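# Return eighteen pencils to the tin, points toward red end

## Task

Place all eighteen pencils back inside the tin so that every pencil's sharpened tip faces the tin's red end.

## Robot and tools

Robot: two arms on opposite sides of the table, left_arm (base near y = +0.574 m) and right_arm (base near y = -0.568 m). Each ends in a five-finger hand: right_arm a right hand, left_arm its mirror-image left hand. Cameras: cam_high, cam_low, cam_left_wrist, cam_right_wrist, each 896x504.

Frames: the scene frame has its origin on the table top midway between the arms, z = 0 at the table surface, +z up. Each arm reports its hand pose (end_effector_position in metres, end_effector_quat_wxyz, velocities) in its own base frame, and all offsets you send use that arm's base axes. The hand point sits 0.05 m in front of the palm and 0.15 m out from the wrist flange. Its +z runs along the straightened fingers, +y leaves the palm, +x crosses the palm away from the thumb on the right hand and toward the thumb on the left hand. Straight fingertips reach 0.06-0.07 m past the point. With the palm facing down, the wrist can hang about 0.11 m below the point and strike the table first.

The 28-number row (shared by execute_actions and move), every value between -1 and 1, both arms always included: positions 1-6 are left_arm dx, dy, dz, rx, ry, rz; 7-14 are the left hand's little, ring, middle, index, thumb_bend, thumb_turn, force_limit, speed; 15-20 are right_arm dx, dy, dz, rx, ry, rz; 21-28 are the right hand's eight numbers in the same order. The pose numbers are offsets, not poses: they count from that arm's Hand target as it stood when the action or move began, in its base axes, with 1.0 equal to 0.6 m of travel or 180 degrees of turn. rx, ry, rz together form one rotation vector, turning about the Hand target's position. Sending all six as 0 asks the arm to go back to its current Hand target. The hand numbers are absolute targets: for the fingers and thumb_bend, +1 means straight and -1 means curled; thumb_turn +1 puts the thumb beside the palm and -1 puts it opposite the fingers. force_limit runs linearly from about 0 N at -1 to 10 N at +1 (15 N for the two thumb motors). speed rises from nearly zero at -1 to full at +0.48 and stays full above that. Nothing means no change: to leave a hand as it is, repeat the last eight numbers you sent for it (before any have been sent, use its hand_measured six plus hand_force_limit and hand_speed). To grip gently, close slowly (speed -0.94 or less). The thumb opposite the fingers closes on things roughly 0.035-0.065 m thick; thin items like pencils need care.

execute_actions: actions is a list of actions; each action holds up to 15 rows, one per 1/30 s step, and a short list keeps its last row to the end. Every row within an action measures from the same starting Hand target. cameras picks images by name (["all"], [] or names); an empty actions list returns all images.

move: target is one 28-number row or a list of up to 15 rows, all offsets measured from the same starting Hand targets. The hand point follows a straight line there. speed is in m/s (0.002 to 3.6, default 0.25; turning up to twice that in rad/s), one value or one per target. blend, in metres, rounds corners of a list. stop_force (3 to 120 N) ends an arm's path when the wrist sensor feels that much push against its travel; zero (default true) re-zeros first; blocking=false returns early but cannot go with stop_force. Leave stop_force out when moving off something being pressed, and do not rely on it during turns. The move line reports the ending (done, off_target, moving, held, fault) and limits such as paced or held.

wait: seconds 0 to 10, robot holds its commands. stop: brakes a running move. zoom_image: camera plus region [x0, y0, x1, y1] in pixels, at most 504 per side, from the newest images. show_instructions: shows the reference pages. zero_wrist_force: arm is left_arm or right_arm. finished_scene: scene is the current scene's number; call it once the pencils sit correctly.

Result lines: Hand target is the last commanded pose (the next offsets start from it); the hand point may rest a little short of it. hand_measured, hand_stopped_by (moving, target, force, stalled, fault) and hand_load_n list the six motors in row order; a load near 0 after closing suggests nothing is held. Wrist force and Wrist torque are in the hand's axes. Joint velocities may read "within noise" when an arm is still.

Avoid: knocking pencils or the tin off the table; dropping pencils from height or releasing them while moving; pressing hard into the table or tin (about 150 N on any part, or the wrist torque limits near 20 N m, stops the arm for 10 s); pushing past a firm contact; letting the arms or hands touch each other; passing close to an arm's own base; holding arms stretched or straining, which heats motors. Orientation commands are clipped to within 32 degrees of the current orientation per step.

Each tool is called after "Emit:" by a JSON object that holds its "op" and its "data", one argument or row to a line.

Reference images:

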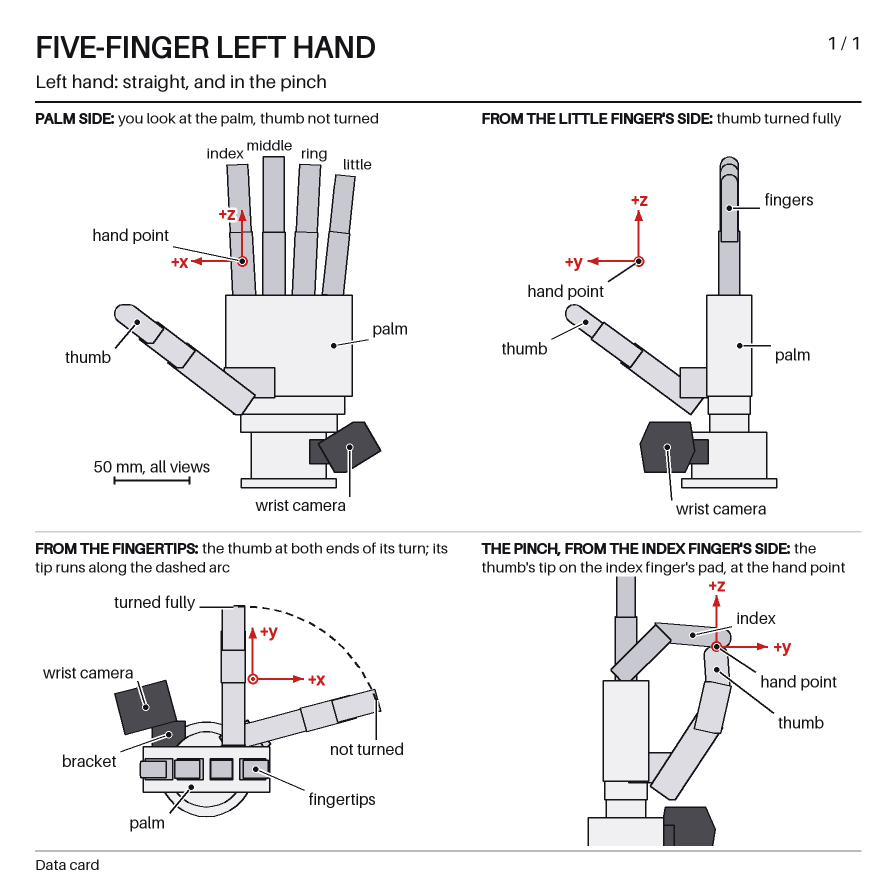

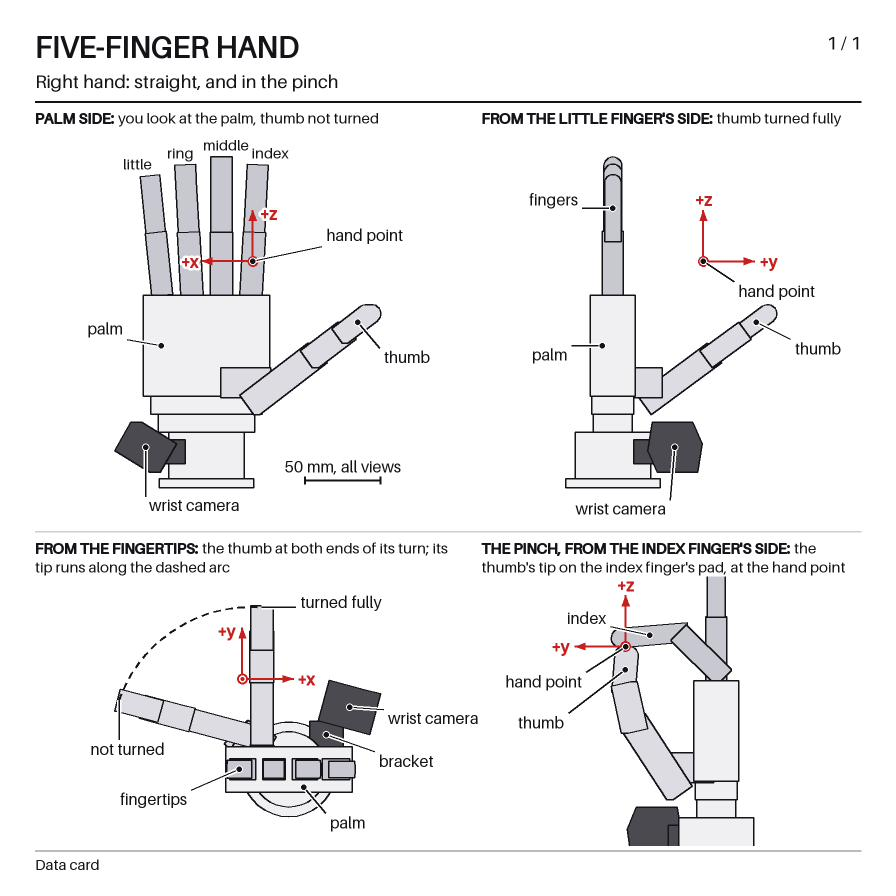

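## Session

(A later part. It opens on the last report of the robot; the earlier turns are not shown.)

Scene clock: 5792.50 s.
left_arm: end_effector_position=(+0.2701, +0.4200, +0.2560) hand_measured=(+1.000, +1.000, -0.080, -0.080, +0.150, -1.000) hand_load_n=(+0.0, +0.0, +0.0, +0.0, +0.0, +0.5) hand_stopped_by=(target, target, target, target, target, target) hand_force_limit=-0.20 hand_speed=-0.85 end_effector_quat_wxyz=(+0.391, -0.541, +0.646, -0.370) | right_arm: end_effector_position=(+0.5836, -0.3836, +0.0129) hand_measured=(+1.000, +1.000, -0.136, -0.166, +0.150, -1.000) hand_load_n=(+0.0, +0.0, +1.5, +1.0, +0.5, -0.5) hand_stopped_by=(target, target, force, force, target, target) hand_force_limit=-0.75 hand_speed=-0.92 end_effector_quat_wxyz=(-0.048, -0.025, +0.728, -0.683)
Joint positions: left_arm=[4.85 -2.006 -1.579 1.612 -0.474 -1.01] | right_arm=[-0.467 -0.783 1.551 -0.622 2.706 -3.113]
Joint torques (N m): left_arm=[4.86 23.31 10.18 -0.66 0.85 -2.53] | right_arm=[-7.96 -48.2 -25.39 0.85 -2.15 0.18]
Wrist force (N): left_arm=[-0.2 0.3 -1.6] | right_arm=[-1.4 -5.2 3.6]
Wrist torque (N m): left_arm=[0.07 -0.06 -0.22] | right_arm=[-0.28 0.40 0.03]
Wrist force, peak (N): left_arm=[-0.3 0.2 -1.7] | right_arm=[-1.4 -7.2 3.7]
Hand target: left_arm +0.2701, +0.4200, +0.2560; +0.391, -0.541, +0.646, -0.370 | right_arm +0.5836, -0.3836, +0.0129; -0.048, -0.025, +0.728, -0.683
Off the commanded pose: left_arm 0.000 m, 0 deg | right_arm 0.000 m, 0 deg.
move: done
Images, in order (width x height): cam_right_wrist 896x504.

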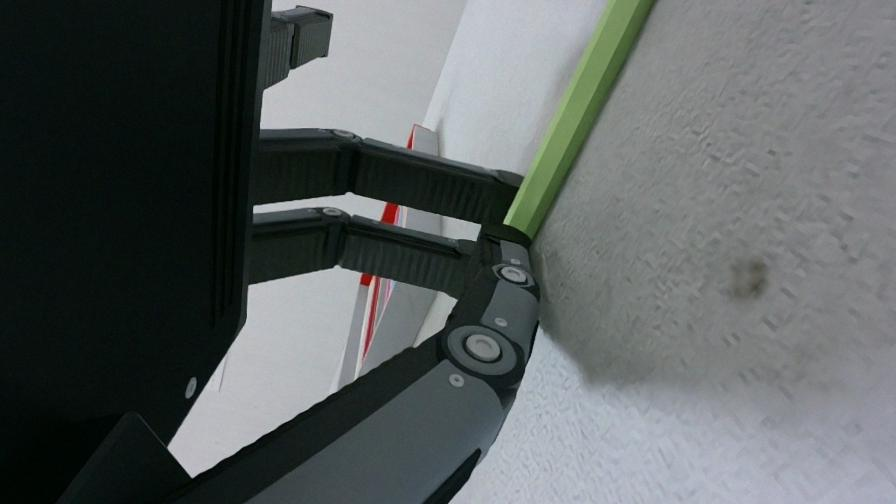

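Emit:
{"op": "move", "data": {
  "target": [
    [0,0,0,0,0,0,1,1,-0.08,-0.08,0.15,-1,-0.2,-0.85,0,0,0,0,0,0,1,1,-0.05,-0.05,0.15,-1,-0.2,-0.8],
    [0,0,0,0,0,0,1,1,-0.08,-0.08,0.15,-1,-0.2,-0.85,0,0,0.01,-0.0083,0.0003,0,1,1,-0.05,-0.05,0.15,-1,-0.2,-0.8],
    [0,0,0,0,0,0,1,1,-0.08,-0.08,0.15,-1,-0.2,-0.85,0,0.0067,0.01,-0.0083,0.0003,0,1,1,-0.05,-0.05,0.15,-1,-0.2,-0.8]
  ],
  "speed": 0.05
}}

Emit:
{"op": "move", "data": {
  "target": [0,0,0,0,0,0,1,1,-0.08,-0.08,0.15,-1,-0.2,-0.85,0,0,-0.02,0,0,0,1,1,-0.05,-0.05,0.15,-1,-0.2,-0.8],
  "speed": 0.008,
  "stop_force": 3,
  "cameras": ["cam_right_wrist"]
}}

Scene clock: 5837.33 s.
left_arm: end_effector_position=(+0.2701, +0.4200, +0.2560) hand_measured=(+1.000, +1.000, -0.080, -0.080, +0.150, -1.000) hand_load_n=(+0.0, +0.0, +0.0, +0.0, +0.5, +0.0) hand_stopped_by=(target, target, target, target, target, target) hand_force_limit=-0.20 hand_speed=-0.85 end_effector_quat_wxyz=(+0.391, -0.541, +0.646, -0.370) | right_arm: end_effector_position=(+0.5835, -0.3794, +0.0189) hand_measured=(+1.000, +1.000, -0.050, -0.050, +0.150, -1.000) hand_load_n=(+0.0, +0.0, +0.0, +0.0, +0.0, +0.0) hand_stopped_by=(target, target, target, target, target, target) hand_force_limit=-0.20 hand_speed=-0.80 end_effector_quat_wxyz=(-0.048, -0.025, +0.719, -0.693) end_effector_velocity=(+0.000, -0.001, -0.001) end_effector_angular_velocity=(+0.001, +0.003, +0.003)
Joint positions: left_arm=[4.85 -2.006 -1.579 1.612 -0.474 -1.01] | right_arm=[-0.457 -0.796 1.577 -0.694 2.718 -3.166]
Joint velocities: left_arm=[within noise] | right_arm=[-0.002 0.001 0 0.001 -0.005 -0.001]
Joint torques (N m): left_arm=[5.91 23.27 10.29 -0.62 0.99 -2.5] | right_arm=[-9.49 -39.79 -23.24 0.62 -2.32 -1.2]
Wrist force (N): left_arm=[-0.1 0.0 -1.5] | right_arm=[-2.0 -2.0 3.2]
Wrist torque (N m): left_arm=[0.02 -0.07 -0.21] | right_arm=[-0.18 0.43 0.10]
Wrist force, peak (N): left_arm=[-0.5 0.2 -1.7] | right_arm=[-1.4 -7.3 3.6]
Hand target: left_arm +0.2701, +0.4200, +0.2560; +0.391, -0.541, +0.646, -0.370 | right_arm +0.5836, -0.3796, +0.0189; -0.048, -0.025, +0.719, -0.693
Off the commanded pose: left_arm 0.000 m, 0 deg | right_arm 0.000 m, 0 deg.
move: done

Scene clock: 5839.30 s.
left_arm: end_effector_position=(+0.2701, +0.4200, +0.2560) hand_measured=(+1.000, +1.000, -0.080, -0.080, +0.150, -1.000) hand_load_n=(+0.0, +0.0, +0.0, +0.0, +0.0, +0.0) hand_stopped_by=(target, target, target, target, target, target) hand_force_limit=-0.20 hand_speed=-0.85 end_effector_quat_wxyz=(+0.391, -0.541, +0.646, -0.370) | right_arm: end_effector_position=(+0.5836, -0.3796, +0.0111) hand_measured=(+1.000, +1.000, -0.050, -0.050, +0.150, -1.000) hand_load_n=(+0.0, +0.0, +0.0, +0.0, -1.0, -0.5) hand_stopped_by=(target, target, target, target, target, target) hand_force_limit=-0.20 hand_speed=-0.80 end_effector_quat_wxyz=(-0.048, -0.025, +0.719, -0.693)
Joint positions: left_arm=[4.85 -2.006 -1.579 1.612 -0.474 -1.01] | right_arm=[-0.458 -0.783 1.578 -0.708 2.718 -3.166]
Joint torques (N m): left_arm=[6.02 24.1 10.24 -0.59 1.06 -2.56] | right_arm=[-9.93 -49.91 -5.89 1.34 -2.39 -0.49]
Wrist force (N): left_arm=[-0.4 -0.1 -1.5] | right_arm=[-0.8 -4.2 2.7]
Wrist torque (N m): left_arm=[0.01 -0.03 -0.22] | right_arm=[-0.24 0.39 0.10]
Wrist force, peak (N): left_arm=[-0.4 0.1 -1.6] | right_arm=[-0.5 -9.8 1.0]
Hand target: left_arm +0.2701, +0.4200, +0.2560; +0.391, -0.541, +0.646, -0.370 | right_arm +0.5836, -0.3796, +0.0111; -0.048, -0.025, +0.719, -0.693 (not the last commanded pose)
Off the commanded pose: left_arm 0.000 m, 0 deg | right_arm 0.004 m, 0 deg.
move: contact (right_arm)
Images, in order (width x height): cam_right_wrist 896x504.

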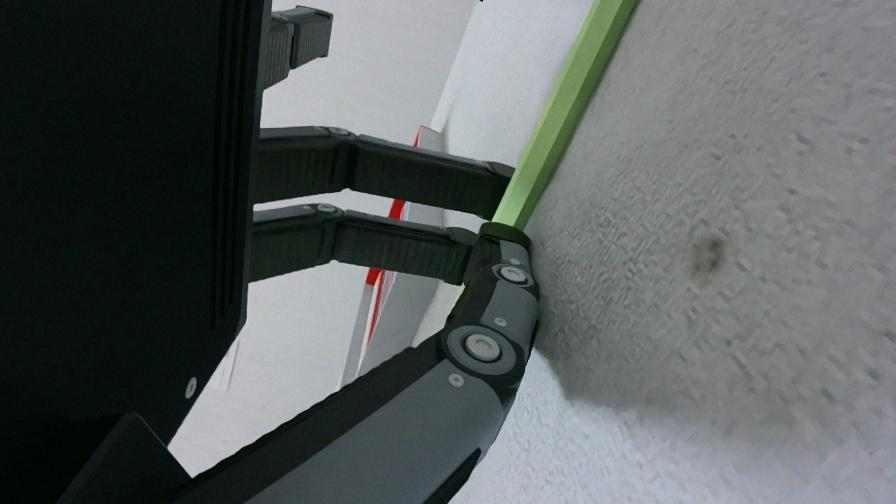

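Emit:
{"op": "move", "data": {
  "target": [
    [0,0,0,0,0,0,1,1,-0.08,-0.08,0.15,-1,-0.2,-0.85,0,0,0.006,0,0,0,1,1,-0.05,-0.05,0.15,-1,-0.2,-0.8],
    [0,0,0,0,0,0,1,1,-0.08,-0.08,0.15,-1,-0.2,-0.85,0,0,0.006,0,0,0,1,1,-0.05,-0.05,0.07,-1,-0.2,-0.8]
  ],
  "speed": 0.05
}}

Emit:
{"op": "move", "data": {
  "target": [0,0,0,0,0,0,1,1,-0.08,-0.08,0.15,-1,-0.2,-0.85,0,0,-0.02,0,0,0,1,1,-0.05,-0.05,0.07,-1,-0.2,-0.8],
  "speed": 0.008,
  "stop_force": 3,
  "cameras": ["cam_right_wrist"]
}}

Scene clock: 5846.23 s.
left_arm: end_effector_position=(+0.2701, +0.4200, +0.2560) hand_measured=(+1.000, +1.000, -0.080, -0.080, +0.150, -1.000) hand_load_n=(+0.0, +0.0, +0.0, +0.0, +0.0, +0.0) hand_stopped_by=(target, target, target, target, target, target) hand_force_limit=-0.20 hand_speed=-0.85 end_effector_quat_wxyz=(+0.391, -0.541, +0.646, -0.370) | right_arm: end_effector_position=(+0.5836, -0.3796, +0.0147) hand_measured=(+1.000, +1.000, -0.050, -0.050, +0.070, -1.000) hand_load_n=(+0.0, -0.5, +0.0, +0.0, +0.0, +0.0) hand_stopped_by=(target, target, target, target, target, target) hand_force_limit=-0.20 hand_speed=-0.80 end_effector_quat_wxyz=(-0.048, -0.025, +0.719, -0.693)
Joint positions: left_arm=[4.85 -2.006 -1.579 1.612 -0.474 -1.01] | right_arm=[-0.458 -0.789 1.577 -0.702 2.718 -3.166]
Joint torques (N m): left_arm=[5.69 23.8 10.38 -0.53 1.19 -2.43] | right_arm=[-10.03 -34.24 -29.06 -1.08 -2.4 -0.04]
Wrist force (N): left_arm=[-0.6 0.2 -1.6] | right_arm=[-1.7 -2.0 3.2]
Wrist torque (N m): left_arm=[0.07 0.00 -0.24] | right_arm=[-0.17 0.39 0.13]
Wrist force, peak (N): left_arm=[-0.2 0.2 -1.7] | right_arm=[-0.8 -4.8 2.7]
Hand target: left_arm +0.2701, +0.4200, +0.2560; +0.391, -0.541, +0.646, -0.370 | right_arm +0.5836, -0.3796, +0.0147; -0.048, -0.025, +0.719, -0.693
Off the commanded pose: left_arm 0.000 m, 0 deg | right_arm 0.000 m, 0 deg.
move: done

Scene clock: 5847.73 s.
left_arm: end_effector_position=(+0.2701, +0.4200, +0.2560) hand_measured=(+1.000, +1.000, -0.080, -0.080, +0.150, -1.000) hand_load_n=(+0.0, +0.0, +0.0, +0.0, +0.0, +0.0) hand_stopped_by=(target, target, target, target, target, target) hand_force_limit=-0.20 hand_speed=-0.85 end_effector_quat_wxyz=(+0.391, -0.541, +0.646, -0.370) | right_arm: end_effector_position=(+0.5836, -0.3796, +0.0110) hand_measured=(+1.000, +1.000, -0.050, -0.050, +0.070, -1.000) hand_load_n=(+0.0, +0.0, +0.0, -0.5, +0.0, +0.0) hand_stopped_by=(target, target, target, target, target, target) hand_force_limit=-0.20 hand_speed=-0.80 end_effector_quat_wxyz=(-0.048, -0.025, +0.719, -0.693)
Joint positions: left_arm=[4.85 -2.006 -1.579 1.612 -0.474 -1.01] | right_arm=[-0.458 -0.783 1.578 -0.708 2.718 -3.166]
Joint torques (N m): left_arm=[5.72 23.92 10.01 -0.53 1.29 -2.48] | right_arm=[-8.89 -49.85 -24.36 1.35 -2.39 0.17]
Wrist force (N): left_arm=[-0.1 0.2 -1.3] | right_arm=[-1.3 -3.6 2.7]
Wrist torque (N m): left_arm=[0.04 -0.06 -0.21] | right_arm=[-0.20 0.44 0.09]
Wrist force, peak (N): left_arm=[0.0 0.2 -1.7] | right_arm=[-1.0 -9.1 1.8]
Hand target: left_arm +0.2701, +0.4200, +0.2560; +0.391, -0.541, +0.646, -0.370 | right_arm +0.5837, -0.3796, +0.0110; -0.048, -0.025, +0.719, -0.693 (not the last commanded pose)
Off the commanded pose: left_arm 0.000 m, 0 deg | right_arm 0.008 m, 0 deg.
move: contact (right_arm)
Images, in order (width x height): cam_right_wrist 896x504.

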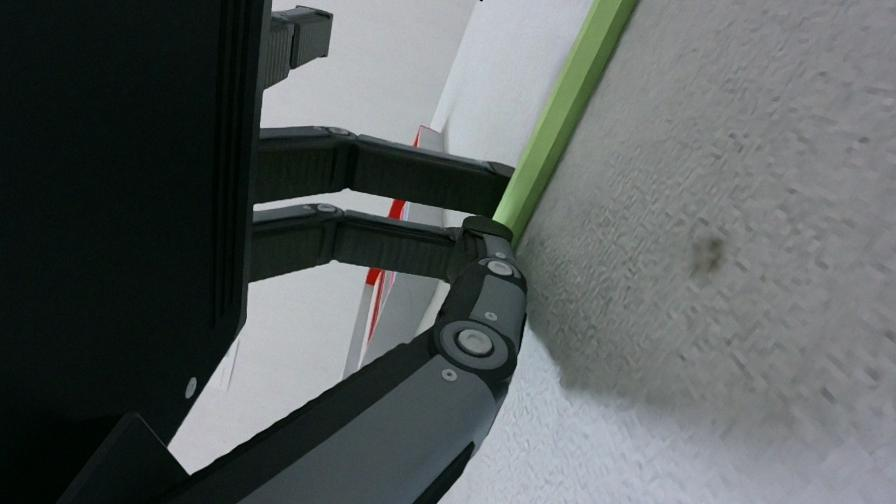

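Emit:
{"op": "zoom_image", "data": {
  "camera": "cam_right_wrist",
  "region": [380, 120, 620, 420]
}}

Emit:
{"op": "execute_actions", "data": {
  "actions": [],
  "cameras": ["cam_low", "cam_right_wrist"]
}}

Emit:
{"op": "zoom_image", "data": {
  "camera": "cam_low",
  "region": [465, 245, 525, 290]
}}

Scaled by 1.680 from the camera's 896x504 image, which has a finer 1280x720 frame.

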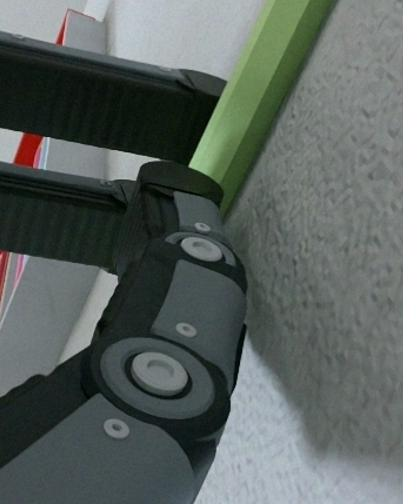

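Scene clock: 5866.90 s.
left_arm: end_effector_position=(+0.2701, +0.4200, +0.2560) hand_measured=(+1.000, +1.000, -0.080, -0.080, +0.150, -1.000) hand_load_n=(+0.0, +0.0, +0.0, +0.0, +0.0, +0.0) hand_stopped_by=(target, target, target, target, target, target) hand_force_limit=-0.20 hand_speed=-0.85 end_effector_quat_wxyz=(+0.391, -0.541, +0.646, -0.370) | right_arm: end_effector_position=(+0.5837, -0.3796, +0.0110) hand_measured=(+1.000, +1.000, -0.050, -0.050, +0.070, -1.000) hand_load_n=(+0.0, +0.0, +0.0, +0.0, +0.5, +0.0) hand_stopped_by=(target, target, target, target, target, target) hand_force_limit=-0.20 hand_speed=-0.80 end_effector_quat_wxyz=(-0.048, -0.025, +0.719, -0.693)
Joint positions: left_arm=[4.85 -2.006 -1.579 1.612 -0.474 -1.01] | right_arm=[-0.458 -0.783 1.577 -0.708 2.718 -3.166]
Joint velocities: within noise
Joint torques (N m): left_arm=[5.4 24.18 10.41 -0.61 1.34 -2.47] | right_arm=[-9.54 -50.02 -26.69 1.2 -2.38 -1.02]
Wrist force (N): left_arm=[-0.2 0.2 -1.4] | right_arm=[-1.2 -2.8 2.8]
Wrist torque (N m): left_arm=[0.04 -0.06 -0.22] | right_arm=[-0.16 0.42 0.10]
Wrist force, peak (N): left_arm=[-0.2 0.0 -1.7] | right_arm=[-1.3 -4.7 2.7]
Hand target: left_arm +0.2701, +0.4200, +0.2560; +0.391, -0.541, +0.646, -0.370 | right_arm +0.5837, -0.3796, +0.0110; -0.048, -0.025, +0.719, -0.693 (not the last commanded pose)
Off the commanded pose: left_arm 0.000 m, 0 deg | right_arm 0.008 m, 0 deg.
Images, in order (width x height): cam_low 896x504, cam_right_wrist 896x504.

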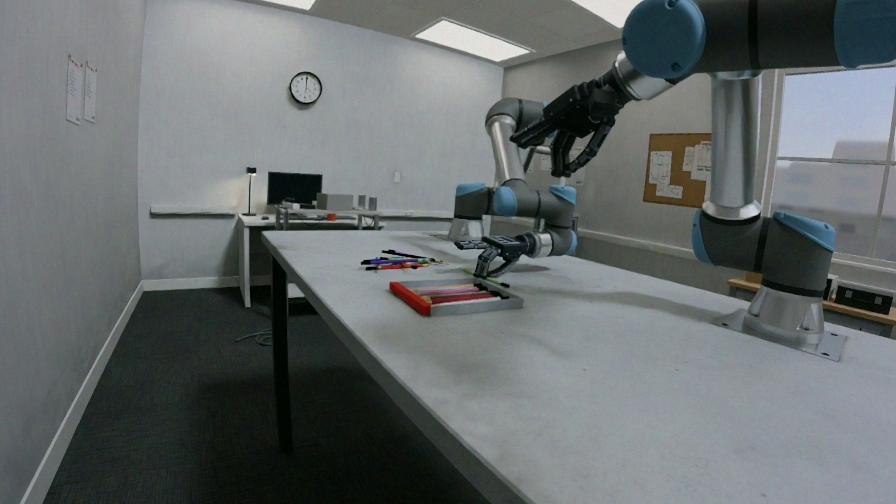

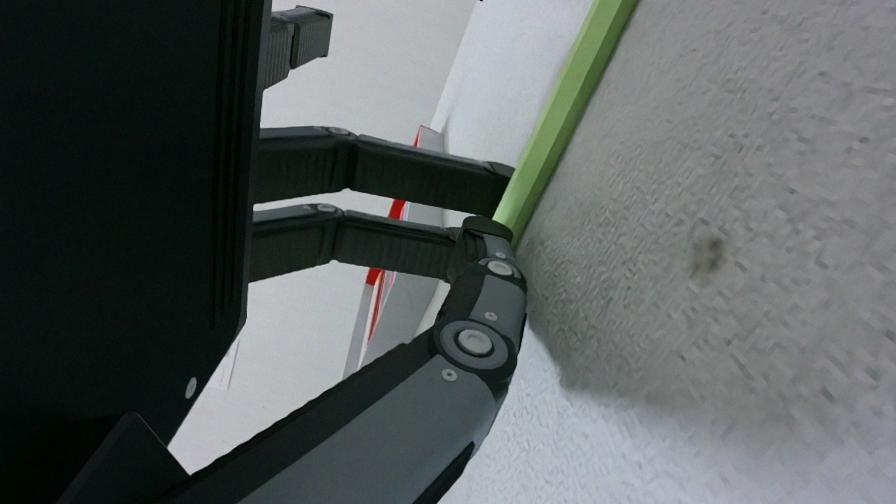

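Scaled by 8.400 from the camera's 896x504 image, which has a finer 1280x720 frame.

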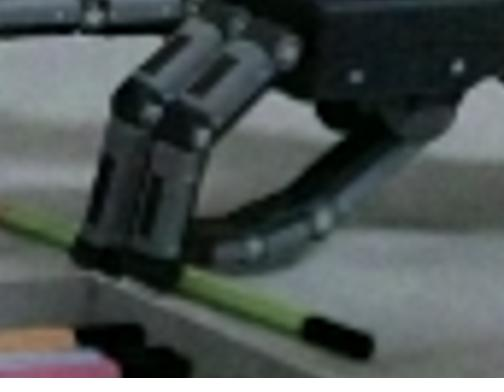

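Emit:
{"op": "move", "data": {
  "target": [
    [0,0,0.01,0,0,0,1,1,-0.08,-0.08,0.15,-1,-0.2,-0.85,0,0,0.01,0.0222,-0.0007,0,1,1,-0.05,-0.05,0.07,-1,-0.2,-0.8],
    [0,0,0.01,0,0,0,1,1,-0.08,-0.08,0.15,-1,-0.2,-0.85,0,-0.0017,0.01,0.0222,-0.0007,0,1,1,-0.12,-0.12,0.2,-1,-0.2,-0.8]
  ],
  "speed": 0.05
}}

Emit:
{"op": "move", "data": {
  "target": [0,0,0,0,0,0,1,1,-0.08,-0.08,0.15,-1,-0.2,-0.85,0,0,-0.02,0,0,0,1,1,-0.12,-0.12,0.2,-1,-0.2,-0.8],
  "speed": 0.008,
  "stop_force": 3,
  "cameras": ["cam_right_wrist", "cam_low"]
}}

Emit:
{"op": "zoom_image", "data": {
  "camera": "cam_low",
  "region": [465, 245, 525, 290]
}}

Scene clock: 5904.93 s.
left_arm: end_effector_position=(+0.2701, +0.4200, +0.2620) hand_measured=(+1.000, +1.000, -0.080, -0.080, +0.150, -1.000) hand_load_n=(+0.0, -0.5, +0.0, +0.0, +0.0, +0.0) hand_stopped_by=(target, target, target, target, target, target) hand_force_limit=-0.20 hand_speed=-0.85 end_effector_quat_wxyz=(+0.391, -0.541, +0.646, -0.370) | right_arm: end_effector_position=(+0.5837, -0.3806, +0.0170) hand_measured=(+1.000, +1.000, -0.120, -0.120, +0.200, -1.000) hand_load_n=(+0.0, +0.0, +0.0, +0.0, +0.0, +0.0) hand_stopped_by=(target, target, target, target, target, target) hand_force_limit=-0.20 hand_speed=-0.80 end_effector_quat_wxyz=(-0.046, -0.026, +0.743, -0.667)
Joint positions: left_arm=[4.85 -2 -1.571 1.598 -0.474 -1.01] | right_arm=[-0.468 -0.787 1.514 -0.48 2.697 -3.022]
Joint torques (N m): left_arm=[5.56 23.18 9.92 -0.59 1.54 -0.18] | right_arm=[8.07 -34.26 -3.65 1.31 2.17 0.84]
Wrist force (N): left_arm=[0.0 0.1 -1.4] | right_arm=[-1.7 -2.0 2.9]
Wrist torque (N m): left_arm=[0.03 -0.09 -0.20] | right_arm=[-0.17 0.41 0.03]
Wrist force, peak (N): left_arm=[-0.4 -0.1 -1.8] | right_arm=[-1.3 -4.6 2.8]
Hand target: left_arm +0.2701, +0.4200, +0.2620; +0.391, -0.541, +0.646, -0.370 | right_arm +0.5837, -0.3806, +0.0170; -0.046, -0.026, +0.743, -0.667
Off the commanded pose: left_arm 0.000 m, 0 deg | right_arm 0.000 m, 0 deg.
move: done

Scene clock: 5906.50 s.
left_arm: end_effector_position=(+0.2701, +0.4200, +0.2620) hand_measured=(+1.000, +1.000, -0.080, -0.080, +0.150, -1.000) hand_load_n=(+0.0, +0.0, +0.0, +0.0, +0.0, +0.0) hand_stopped_by=(target, target, target, target, target, target) hand_force_limit=-0.20 hand_speed=-0.85 end_effector_quat_wxyz=(+0.391, -0.541, +0.646, -0.370) | right_arm: end_effector_position=(+0.5836, -0.3806, +0.0127) hand_measured=(+1.000, +1.000, -0.120, -0.120, +0.200, -1.000) hand_load_n=(+0.0, +0.0, +0.0, +0.0, +0.0, +0.0) hand_stopped_by=(target, target, target, target, target, target) hand_force_limit=-0.20 hand_speed=-0.80 end_effector_quat_wxyz=(-0.046, -0.026, +0.743, -0.667)
Joint positions: left_arm=[4.85 -2 -1.571 1.598 -0.474 -1.01] | right_arm=[-0.468 -0.78 1.515 -0.488 2.697 -3.022]
Joint torques (N m): left_arm=[6.03 23.15 10.16 -0.57 1.69 2.18] | right_arm=[5.06 -50.12 -13.03 1.32 2.22 0.36]
Wrist force (N): left_arm=[-0.1 0.1 -1.4] | right_arm=[-1.1 -3.3 2.6]
Wrist torque (N m): left_arm=[0.04 -0.08 -0.21] | right_arm=[-0.21 0.43 -0.01]
Wrist force, peak (N): left_arm=[-0.1 0.0 -1.7] | right_arm=[-0.9 -8.9 1.6]
Hand target: left_arm +0.2701, +0.4200, +0.2620; +0.391, -0.541, +0.646, -0.370 | right_arm +0.5837, -0.3806, +0.0128; -0.046, -0.026, +0.743, -0.667 (not the last commanded pose)
Off the commanded pose: left_arm 0.000 m, 0 deg | right_arm 0.008 m, 0 deg.
move: contact (right_arm)
Images, in order (width x height): cam_low 896x504, cam_right_wrist 896x504.

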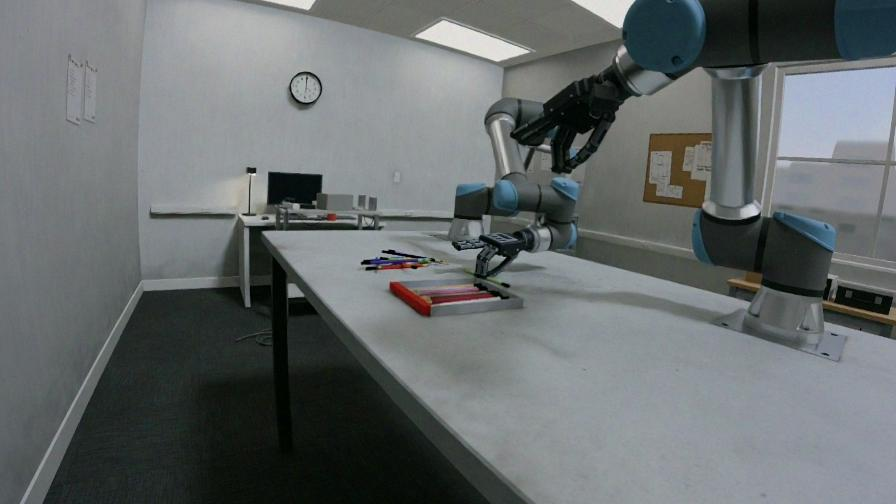

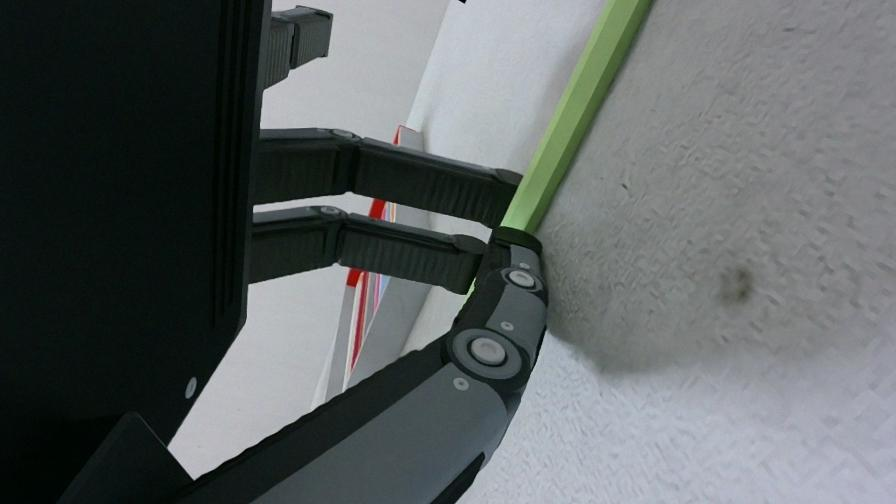

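Scaled by 8.400 from the camera's 896x504 image, which has a finer 1280x720 frame.

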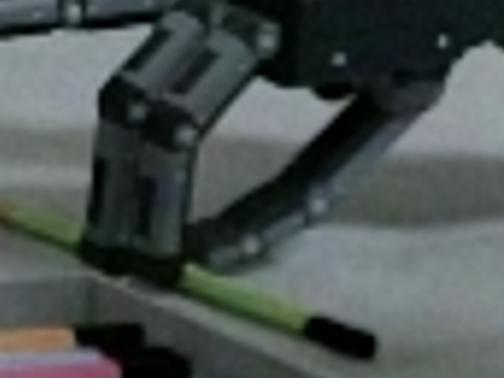

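Emit:
{"op": "move", "data": {
  "target": [
    [0,0,0,0,0,0,1,1,-0.08,-0.08,0.15,-1,-0.2,-0.85,0,0,0,0,0,0,1,1,-0.6,-0.6,0.2,-1,-0.75,-0.92],
    [0,0,0,0,0,0,1,1,-0.08,-0.08,0.15,-1,-0.2,-0.85,0,0,0,0,0,0,1,1,-0.65,-0.65,0.2,-1,-0.4,-0.92]
  ],
  "speed": 0.05,
  "cameras": ["cam_right_wrist", "cam_low"]
}}

Emit:
{"op": "zoom_image", "data": {
  "camera": "cam_low",
  "region": [465, 245, 525, 290]
}}

Scene clock: 5912.53 s.
left_arm: end_effector_position=(+0.2701, +0.4200, +0.2620) hand_measured=(+1.000, +1.000, -0.080, -0.080, +0.150, -1.000) hand_load_n=(+0.0, +0.0, +0.0, +0.5, +0.0, +0.0) hand_stopped_by=(target, target, target, target, target, target) hand_force_limit=-0.20 hand_speed=-0.85 end_effector_quat_wxyz=(+0.391, -0.541, +0.646, -0.370) | right_arm: end_effector_position=(+0.5837, -0.3806, +0.0128) hand_measured=(+1.000, +1.000, -0.140, -0.200, +0.200, -1.000) hand_load_n=(+0.0, -0.5, +4.0, +4.0, +1.5, -1.0) hand_stopped_by=(target, target, force, force, target, target) hand_force_limit=-0.40 hand_speed=-0.92 end_effector_quat_wxyz=(-0.046, -0.026, +0.743, -0.667)
Joint positions: left_arm=[4.85 -2 -1.571 1.598 -0.474 -1.01] | right_arm=[-0.468 -0.78 1.515 -0.488 2.697 -3.022]
Joint torques (N m): left_arm=[5.65 23.01 10.14 -0.75 1.81 2.24] | right_arm=[-4.87 -47.37 -25.67 1.31 2.04 0.28]
Wrist force (N): left_arm=[-0.5 0.2 -1.4] | right_arm=[-1.0 -7.2 3.4]
Wrist torque (N m): left_arm=[0.05 -0.01 -0.23] | right_arm=[-0.32 0.41 -0.06]
Wrist force, peak (N): left_arm=[-0.2 0.1 -1.7] | right_arm=[-1.0 -8.7 3.2]
Hand target: left_arm +0.2701, +0.4200, +0.2620; +0.391, -0.541, +0.646, -0.370 | right_arm +0.5837, -0.3806, +0.0128; -0.046, -0.026, +0.743, -0.667
Off the commanded pose: left_arm 0.000 m, 0 deg | right_arm 0.000 m, 0 deg.
move: done
Images, in order (width x height): cam_low 896x504, cam_right_wrist 896x504.

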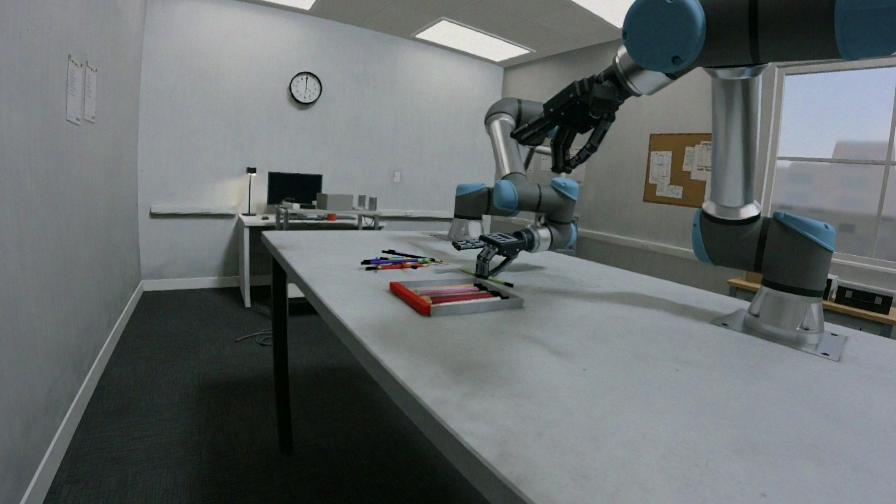

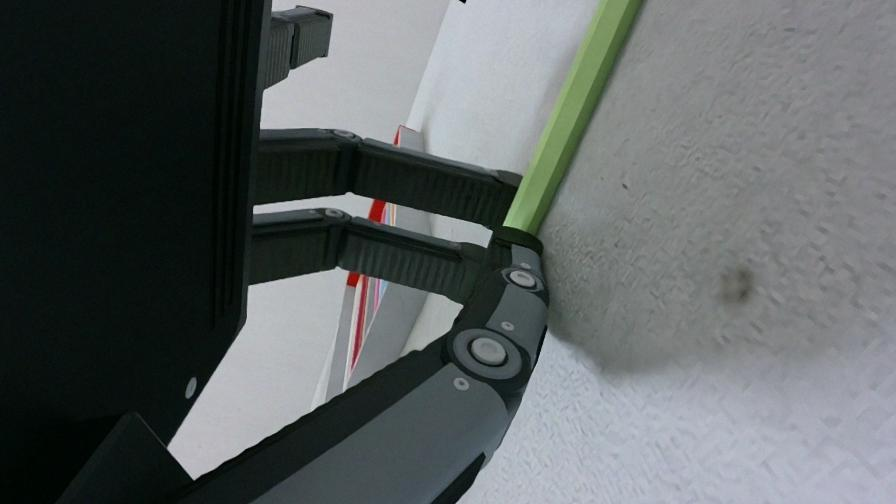

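Scaled by 8.400 from the camera's 896x504 image, which has a finer 1280x720 frame.

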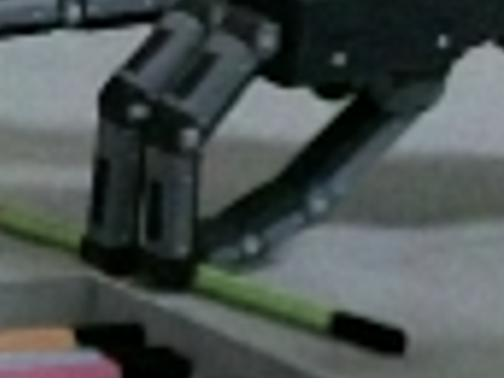

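Emit:
{"op": "move", "data": {
  "target": [
    [0,0,0,0,0,0,1,1,-0.08,-0.08,0.15,-1,-0.2,-0.85,0,0,0,0,0,0,1,1,-0.65,-0.65,0.12,-1,-0.3,-0.92]
  ],
  "speed": 0.05,
  "cameras": ["cam_right_wrist", "cam_low"]
}}

Emit:
{"op": "zoom_image", "data": {
  "camera": "cam_low",
  "region": [465, 245, 525, 290]
}}

Scene clock: 5918.90 s.
left_arm: end_effector_position=(+0.2701, +0.4200, +0.2620) hand_measured=(+1.000, +1.000, -0.080, -0.080, +0.150, -1.000) hand_load_n=(+0.0, +0.0, +0.0, +0.0, +0.0, +0.0) hand_stopped_by=(target, target, target, target, target, target) hand_force_limit=-0.20 hand_speed=-0.85 end_effector_quat_wxyz=(+0.391, -0.541, +0.646, -0.370) | right_arm: end_effector_position=(+0.5837, -0.3806, +0.0128) hand_measured=(+1.000, +1.000, -0.140, -0.200, +0.122, -1.000) hand_load_n=(+0.0, +0.0, +2.5, +4.0, +1.5, -0.5) hand_stopped_by=(target, target, force, force, target, target) hand_force_limit=-0.30 hand_speed=-0.92 end_effector_quat_wxyz=(-0.046, -0.026, +0.743, -0.667)
Joint positions: left_arm=[4.85 -2 -1.571 1.598 -0.474 -1.01] | right_arm=[-0.468 -0.78 1.515 -0.488 2.697 -3.022]
Joint torques (N m): left_arm=[5.86 22.88 9.19 -0.8 1.95 2.29] | right_arm=[-6.46 -33.88 -25.08 1.26 1.97 0.43]
Wrist force (N): left_arm=[-0.2 0.2 -1.3] | right_arm=[-1.4 -4.7 3.8]
Wrist torque (N m): left_arm=[0.04 -0.05 -0.22] | right_arm=[-0.18 0.42 -0.04]
Wrist force, peak (N): left_arm=[-0.4 -0.2 -1.7] | right_arm=[-0.9 -8.6 3.5]
Hand target: left_arm +0.2701, +0.4200, +0.2620; +0.391, -0.541, +0.646, -0.370 | right_arm +0.5837, -0.3806, +0.0128; -0.046, -0.026, +0.743, -0.667
Off the commanded pose: left_arm 0.000 m, 0 deg | right_arm 0.000 m, 0 deg.
move: done
Images, in order (width x height): cam_low 896x504, cam_right_wrist 896x504.

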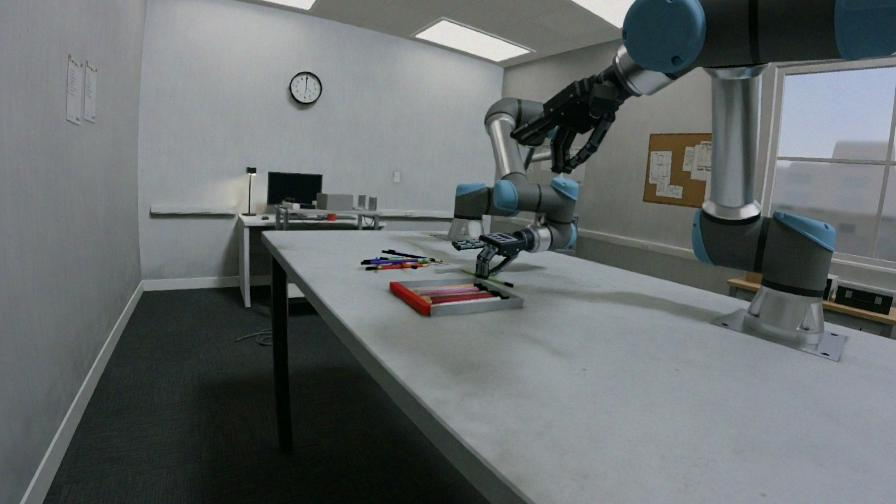

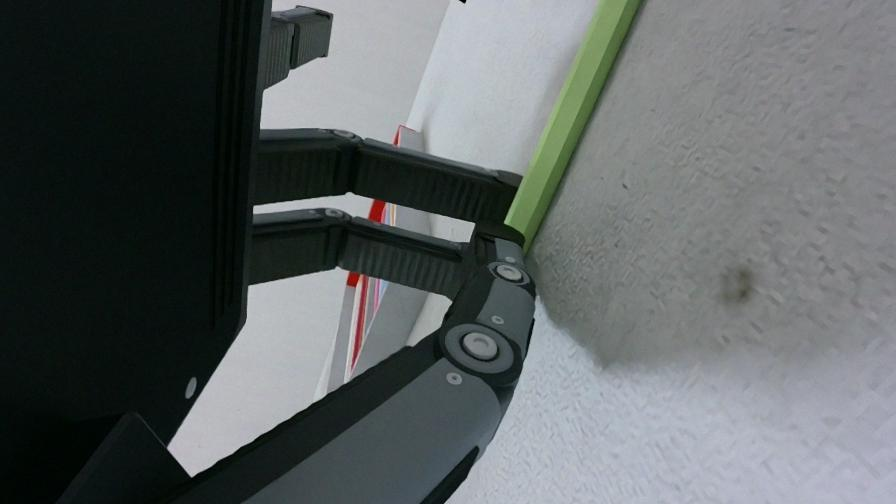

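Scaled by 8.400 from the camera's 896x504 image, which has a finer 1280x720 frame.

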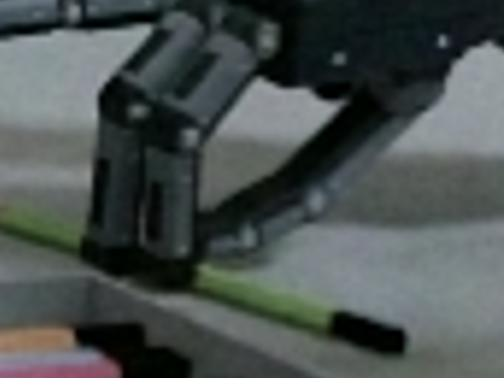

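Emit:
{"op": "move", "data": {
  "target": [
    [0,0,0,0,0,0,1,1,-0.08,-0.08,0.15,-1,-0.2,-0.85,0,0,0,0,0,0,1,1,-0.65,-0.65,0.03,-1,-0.2,-0.92]
  ],
  "speed": 0.05,
  "cameras": ["cam_right_wrist", "cam_low"]
}}

Emit:
{"op": "zoom_image", "data": {
  "camera": "cam_low",
  "region": [465, 245, 525, 290]
}}

Scene clock: 5924.70 s.
left_arm: end_effector_position=(+0.2701, +0.4200, +0.2620) hand_measured=(+1.000, +1.000, -0.080, -0.080, +0.150, -1.000) hand_load_n=(+0.0, +0.0, +0.0, +0.0, +0.0, +0.0) hand_stopped_by=(target, target, target, target, target, target) hand_force_limit=-0.20 hand_speed=-0.85 end_effector_quat_wxyz=(+0.391, -0.541, +0.646, -0.370) | right_arm: end_effector_position=(+0.5837, -0.3806, +0.0128) hand_measured=(+1.000, +1.000, -0.140, -0.200, +0.030, -1.000) hand_load_n=(+0.0, +0.0, +2.0, +0.0, +0.0, +0.0) hand_stopped_by=(target, target, force, force, target, target) hand_force_limit=-0.20 hand_speed=-0.92 end_effector_quat_wxyz=(-0.046, -0.026, +0.743, -0.667)
Joint positions: left_arm=[4.85 -2 -1.571 1.598 -0.474 -1.01] | right_arm=[-0.468 -0.78 1.515 -0.488 2.697 -3.022]
Joint torques (N m): left_arm=[6.2 23.17 9.98 -0.85 2.05 2.24] | right_arm=[-6.68 -33.84 -25.13 1.33 1.9 0.36]
Wrist force (N): left_arm=[-0.2 0.1 -1.3] | right_arm=[-1.4 -5.3 4.1]
Wrist torque (N m): left_arm=[0.03 -0.05 -0.22] | right_arm=[-0.22 0.40 -0.03]
Wrist force, peak (N): left_arm=[-0.3 0.3 -1.8] | right_arm=[-1.2 -7.3 4.3]
Hand target: left_arm +0.2701, +0.4200, +0.2620; +0.391, -0.541, +0.646, -0.370 | right_arm +0.5837, -0.3806, +0.0128; -0.046, -0.026, +0.743, -0.667
Off the commanded pose: left_arm 0.000 m, 0 deg | right_arm 0.000 m, 0 deg.
move: done
Images, in order (width x height): cam_low 896x504, cam_right_wrist 896x504.

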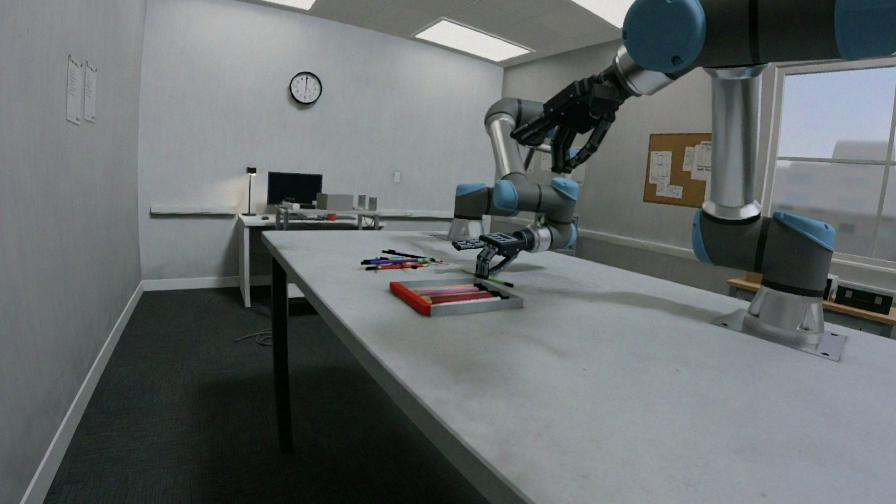

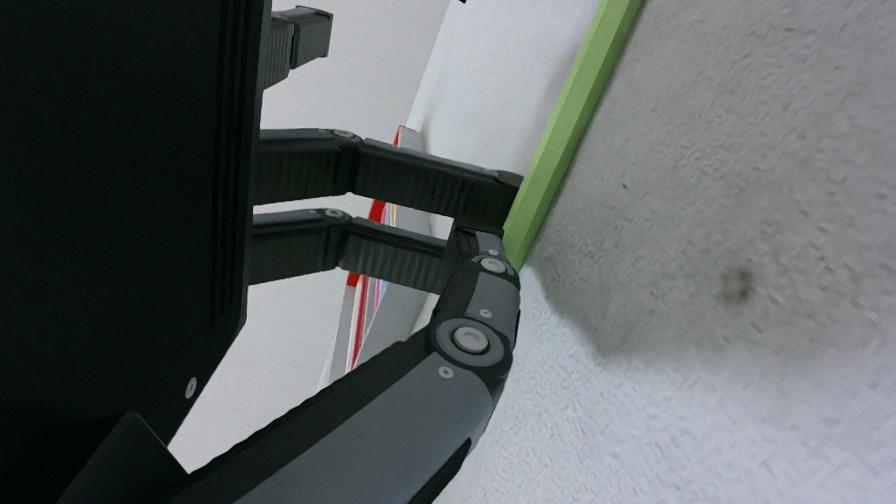

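Scaled by 8.400 from the camera's 896x504 image, which has a finer 1280x720 frame.

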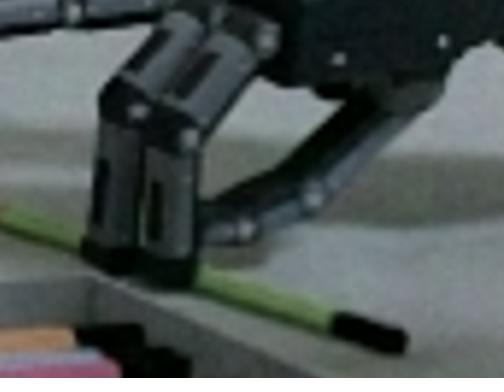

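Emit:
{"op": "move", "data": {
  "target": [
    [0,0,0,0,0,0,1,1,-0.08,-0.08,0.15,-1,-0.2,-0.85,0,0,0,0,0,0,1,1,-0.05,-0.05,0.03,-1,-0.2,-0.8],
    [0,0,0.022,0,0,0,1,1,-0.08,-0.08,0.15,-1,-0.2,-0.85,0,0,0.022,0.05,-0.0016,0,1,1,-0.05,-0.05,0.03,-1,-0.2,-0.8],
    [0,0,0.022,0,0,0,1,1,-0.08,-0.08,0.15,-1,-0.2,-0.85,0,0,0.022,0.05,-0.0016,0,1,1,-0.1,-0.1,0.35,-1,-0.2,-0.8]
  ],
  "speed": 0.05,
  "cameras": ["cam_right_wrist"]
}}

Emit:
{"op": "move", "data": {
  "target": [0,0,0,0,0,0,1,1,-0.08,-0.08,0.15,-1,-0.2,-0.85,0,0,-0.028,0,0,0,1,1,-0.1,-0.1,0.35,-1,-0.2,-0.8],
  "speed": 0.008,
  "stop_force": 3,
  "cameras": ["cam_right_wrist", "cam_low"]
}}

Emit:
{"op": "zoom_image", "data": {
  "camera": "cam_low",
  "region": [465, 245, 525, 290]
}}

Scene clock: 5978.70 s.
left_arm: end_effector_position=(+0.2701, +0.4200, +0.2752) hand_measured=(+1.000, +1.000, -0.080, -0.080, +0.150, -1.000) hand_load_n=(-0.5, +0.0, +0.0, +0.0, +0.0, +0.5) hand_stopped_by=(target, target, target, target, target, target) hand_force_limit=-0.20 hand_speed=-0.85 end_effector_quat_wxyz=(+0.391, -0.541, +0.646, -0.370) | right_arm: end_effector_position=(+0.5837, -0.3806, +0.0260) hand_measured=(+1.000, +1.000, -0.100, -0.100, +0.350, -1.000) hand_load_n=(+0.0, +0.0, +0.0, +0.0, +0.0, +0.0) hand_stopped_by=(target, target, target, target, target, target) hand_force_limit=-0.20 hand_speed=-0.80 end_effector_quat_wxyz=(-0.042, -0.027, +0.793, -0.607)
Joint positions: left_arm=[4.85 -1.987 -1.553 1.568 -0.474 -1.01] | right_arm=[-0.495 -0.779 1.387 -0.064 2.617 -2.763]
Joint torques (N m): left_arm=[5.6 22.97 10.22 -0.61 1.9 0.23] | right_arm=[8.63 -51.49 -3.62 1.91 3.48 0.82]
Wrist force (N): left_arm=[-0.2 -0.2 -1.5] | right_arm=[-1.6 -2.2 2.2]
Wrist torque (N m): left_arm=[0.00 -0.06 -0.21] | right_arm=[-0.12 0.36 0.02]
Wrist force, peak (N): left_arm=[0.0 0.0 -1.8] | right_arm=[-1.6 -6.9 3.8]
Hand target: left_arm +0.2701, +0.4200, +0.2752; +0.391, -0.541, +0.646, -0.370 | right_arm +0.5837, -0.3806, +0.0260; -0.042, -0.027, +0.793, -0.607
Off the commanded pose: left_arm 0.000 m, 0 deg | right_arm 0.000 m, 0 deg.
move: done
Images, in order (width x height): cam_right_wrist 896x504.

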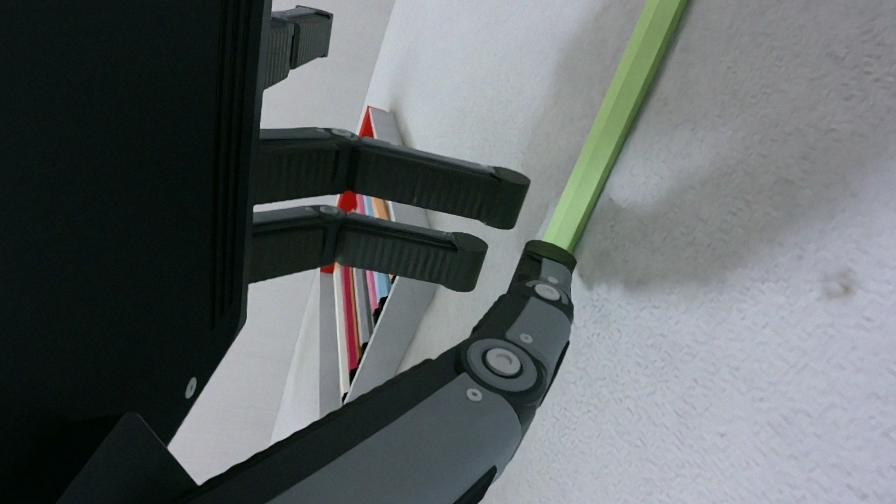

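Scene clock: 5981.10 s.
left_arm: end_effector_position=(+0.2701, +0.4200, +0.2752) hand_measured=(+1.000, +1.000, -0.080, -0.080, +0.150, -1.000) hand_load_n=(-0.5, +0.0, +0.0, +0.0, +0.0, +0.0) hand_stopped_by=(target, target, target, target, target, target) hand_force_limit=-0.20 hand_speed=-0.85 end_effector_quat_wxyz=(+0.391, -0.541, +0.646, -0.370) | right_arm: end_effector_position=(+0.5837, -0.3806, +0.0172) hand_measured=(+1.000, +1.000, -0.100, -0.100, +0.350, -1.000) hand_load_n=(+0.0, -0.5, +0.0, +0.0, -2.0, +0.0) hand_stopped_by=(target, target, target, target, target, target) hand_force_limit=-0.20 hand_speed=-0.80 end_effector_quat_wxyz=(-0.042, -0.027, +0.793, -0.607)
Joint positions: left_arm=[4.85 -1.987 -1.553 1.568 -0.474 -1.01] | right_arm=[-0.495 -0.767 1.391 -0.079 2.617 -2.763]
Joint torques (N m): left_arm=[5.09 23.09 10.23 -0.69 1.41 0.29] | right_arm=[3.01 -50.41 -28.6 2.65 0.96 0.33]
Wrist force (N): left_arm=[-0.2 -0.1 -1.5] | right_arm=[-1.4 -5.6 0.6]
Wrist torque (N m): left_arm=[0.02 -0.06 -0.22] | right_arm=[-0.30 0.40 -0.02]
Wrist force, peak (N): left_arm=[-0.2 0.0 -1.8] | right_arm=[-0.9 -9.1 -1.6]
Hand target: left_arm +0.2701, +0.4200, +0.2752; +0.391, -0.541, +0.646, -0.370 | right_arm +0.5837, -0.3806, +0.0172; -0.042, -0.027, +0.793, -0.607 (not the last commanded pose)
Off the commanded pose: left_arm 0.000 m, 0 deg | right_arm 0.008 m, 0 deg.
move: contact (right_arm)
Images, in order (width x height): cam_low 896x504, cam_right_wrist 896x504.

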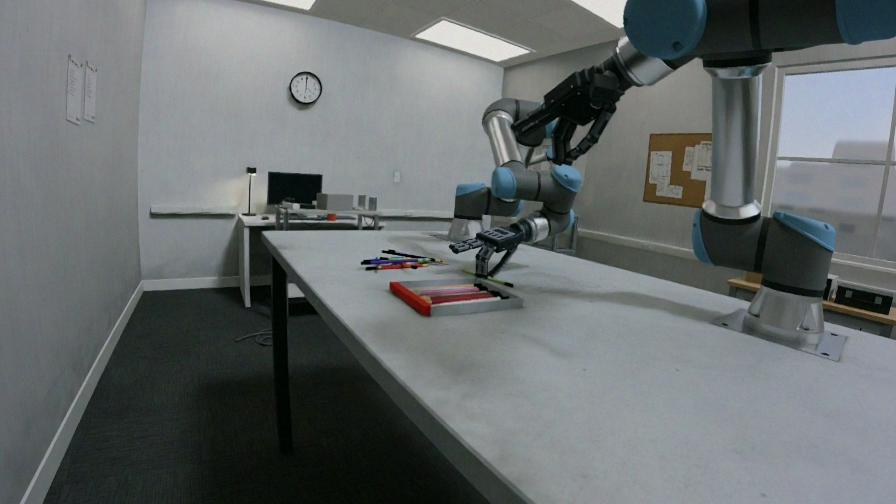

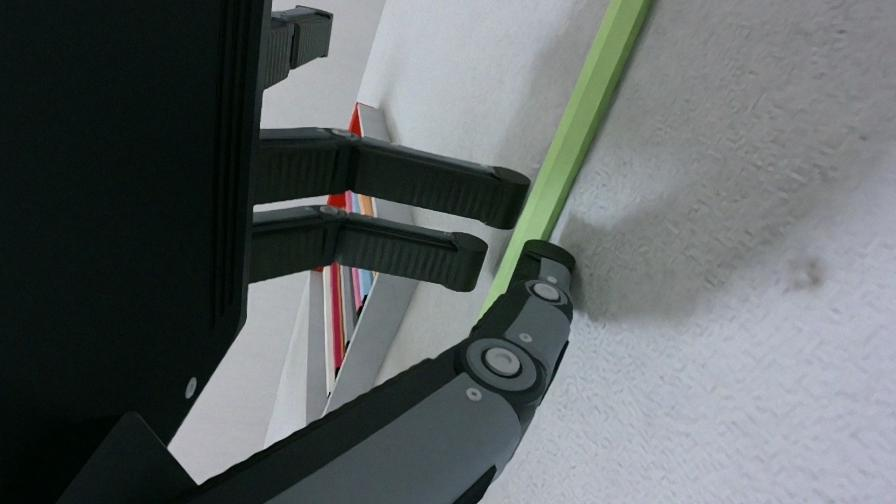

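Scaled by 8.400 from the camera's 896x504 image, which has a finer 1280x720 frame.

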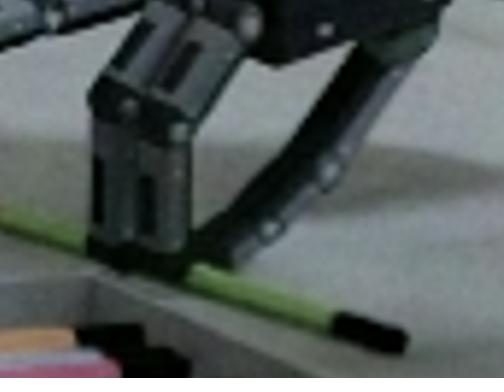

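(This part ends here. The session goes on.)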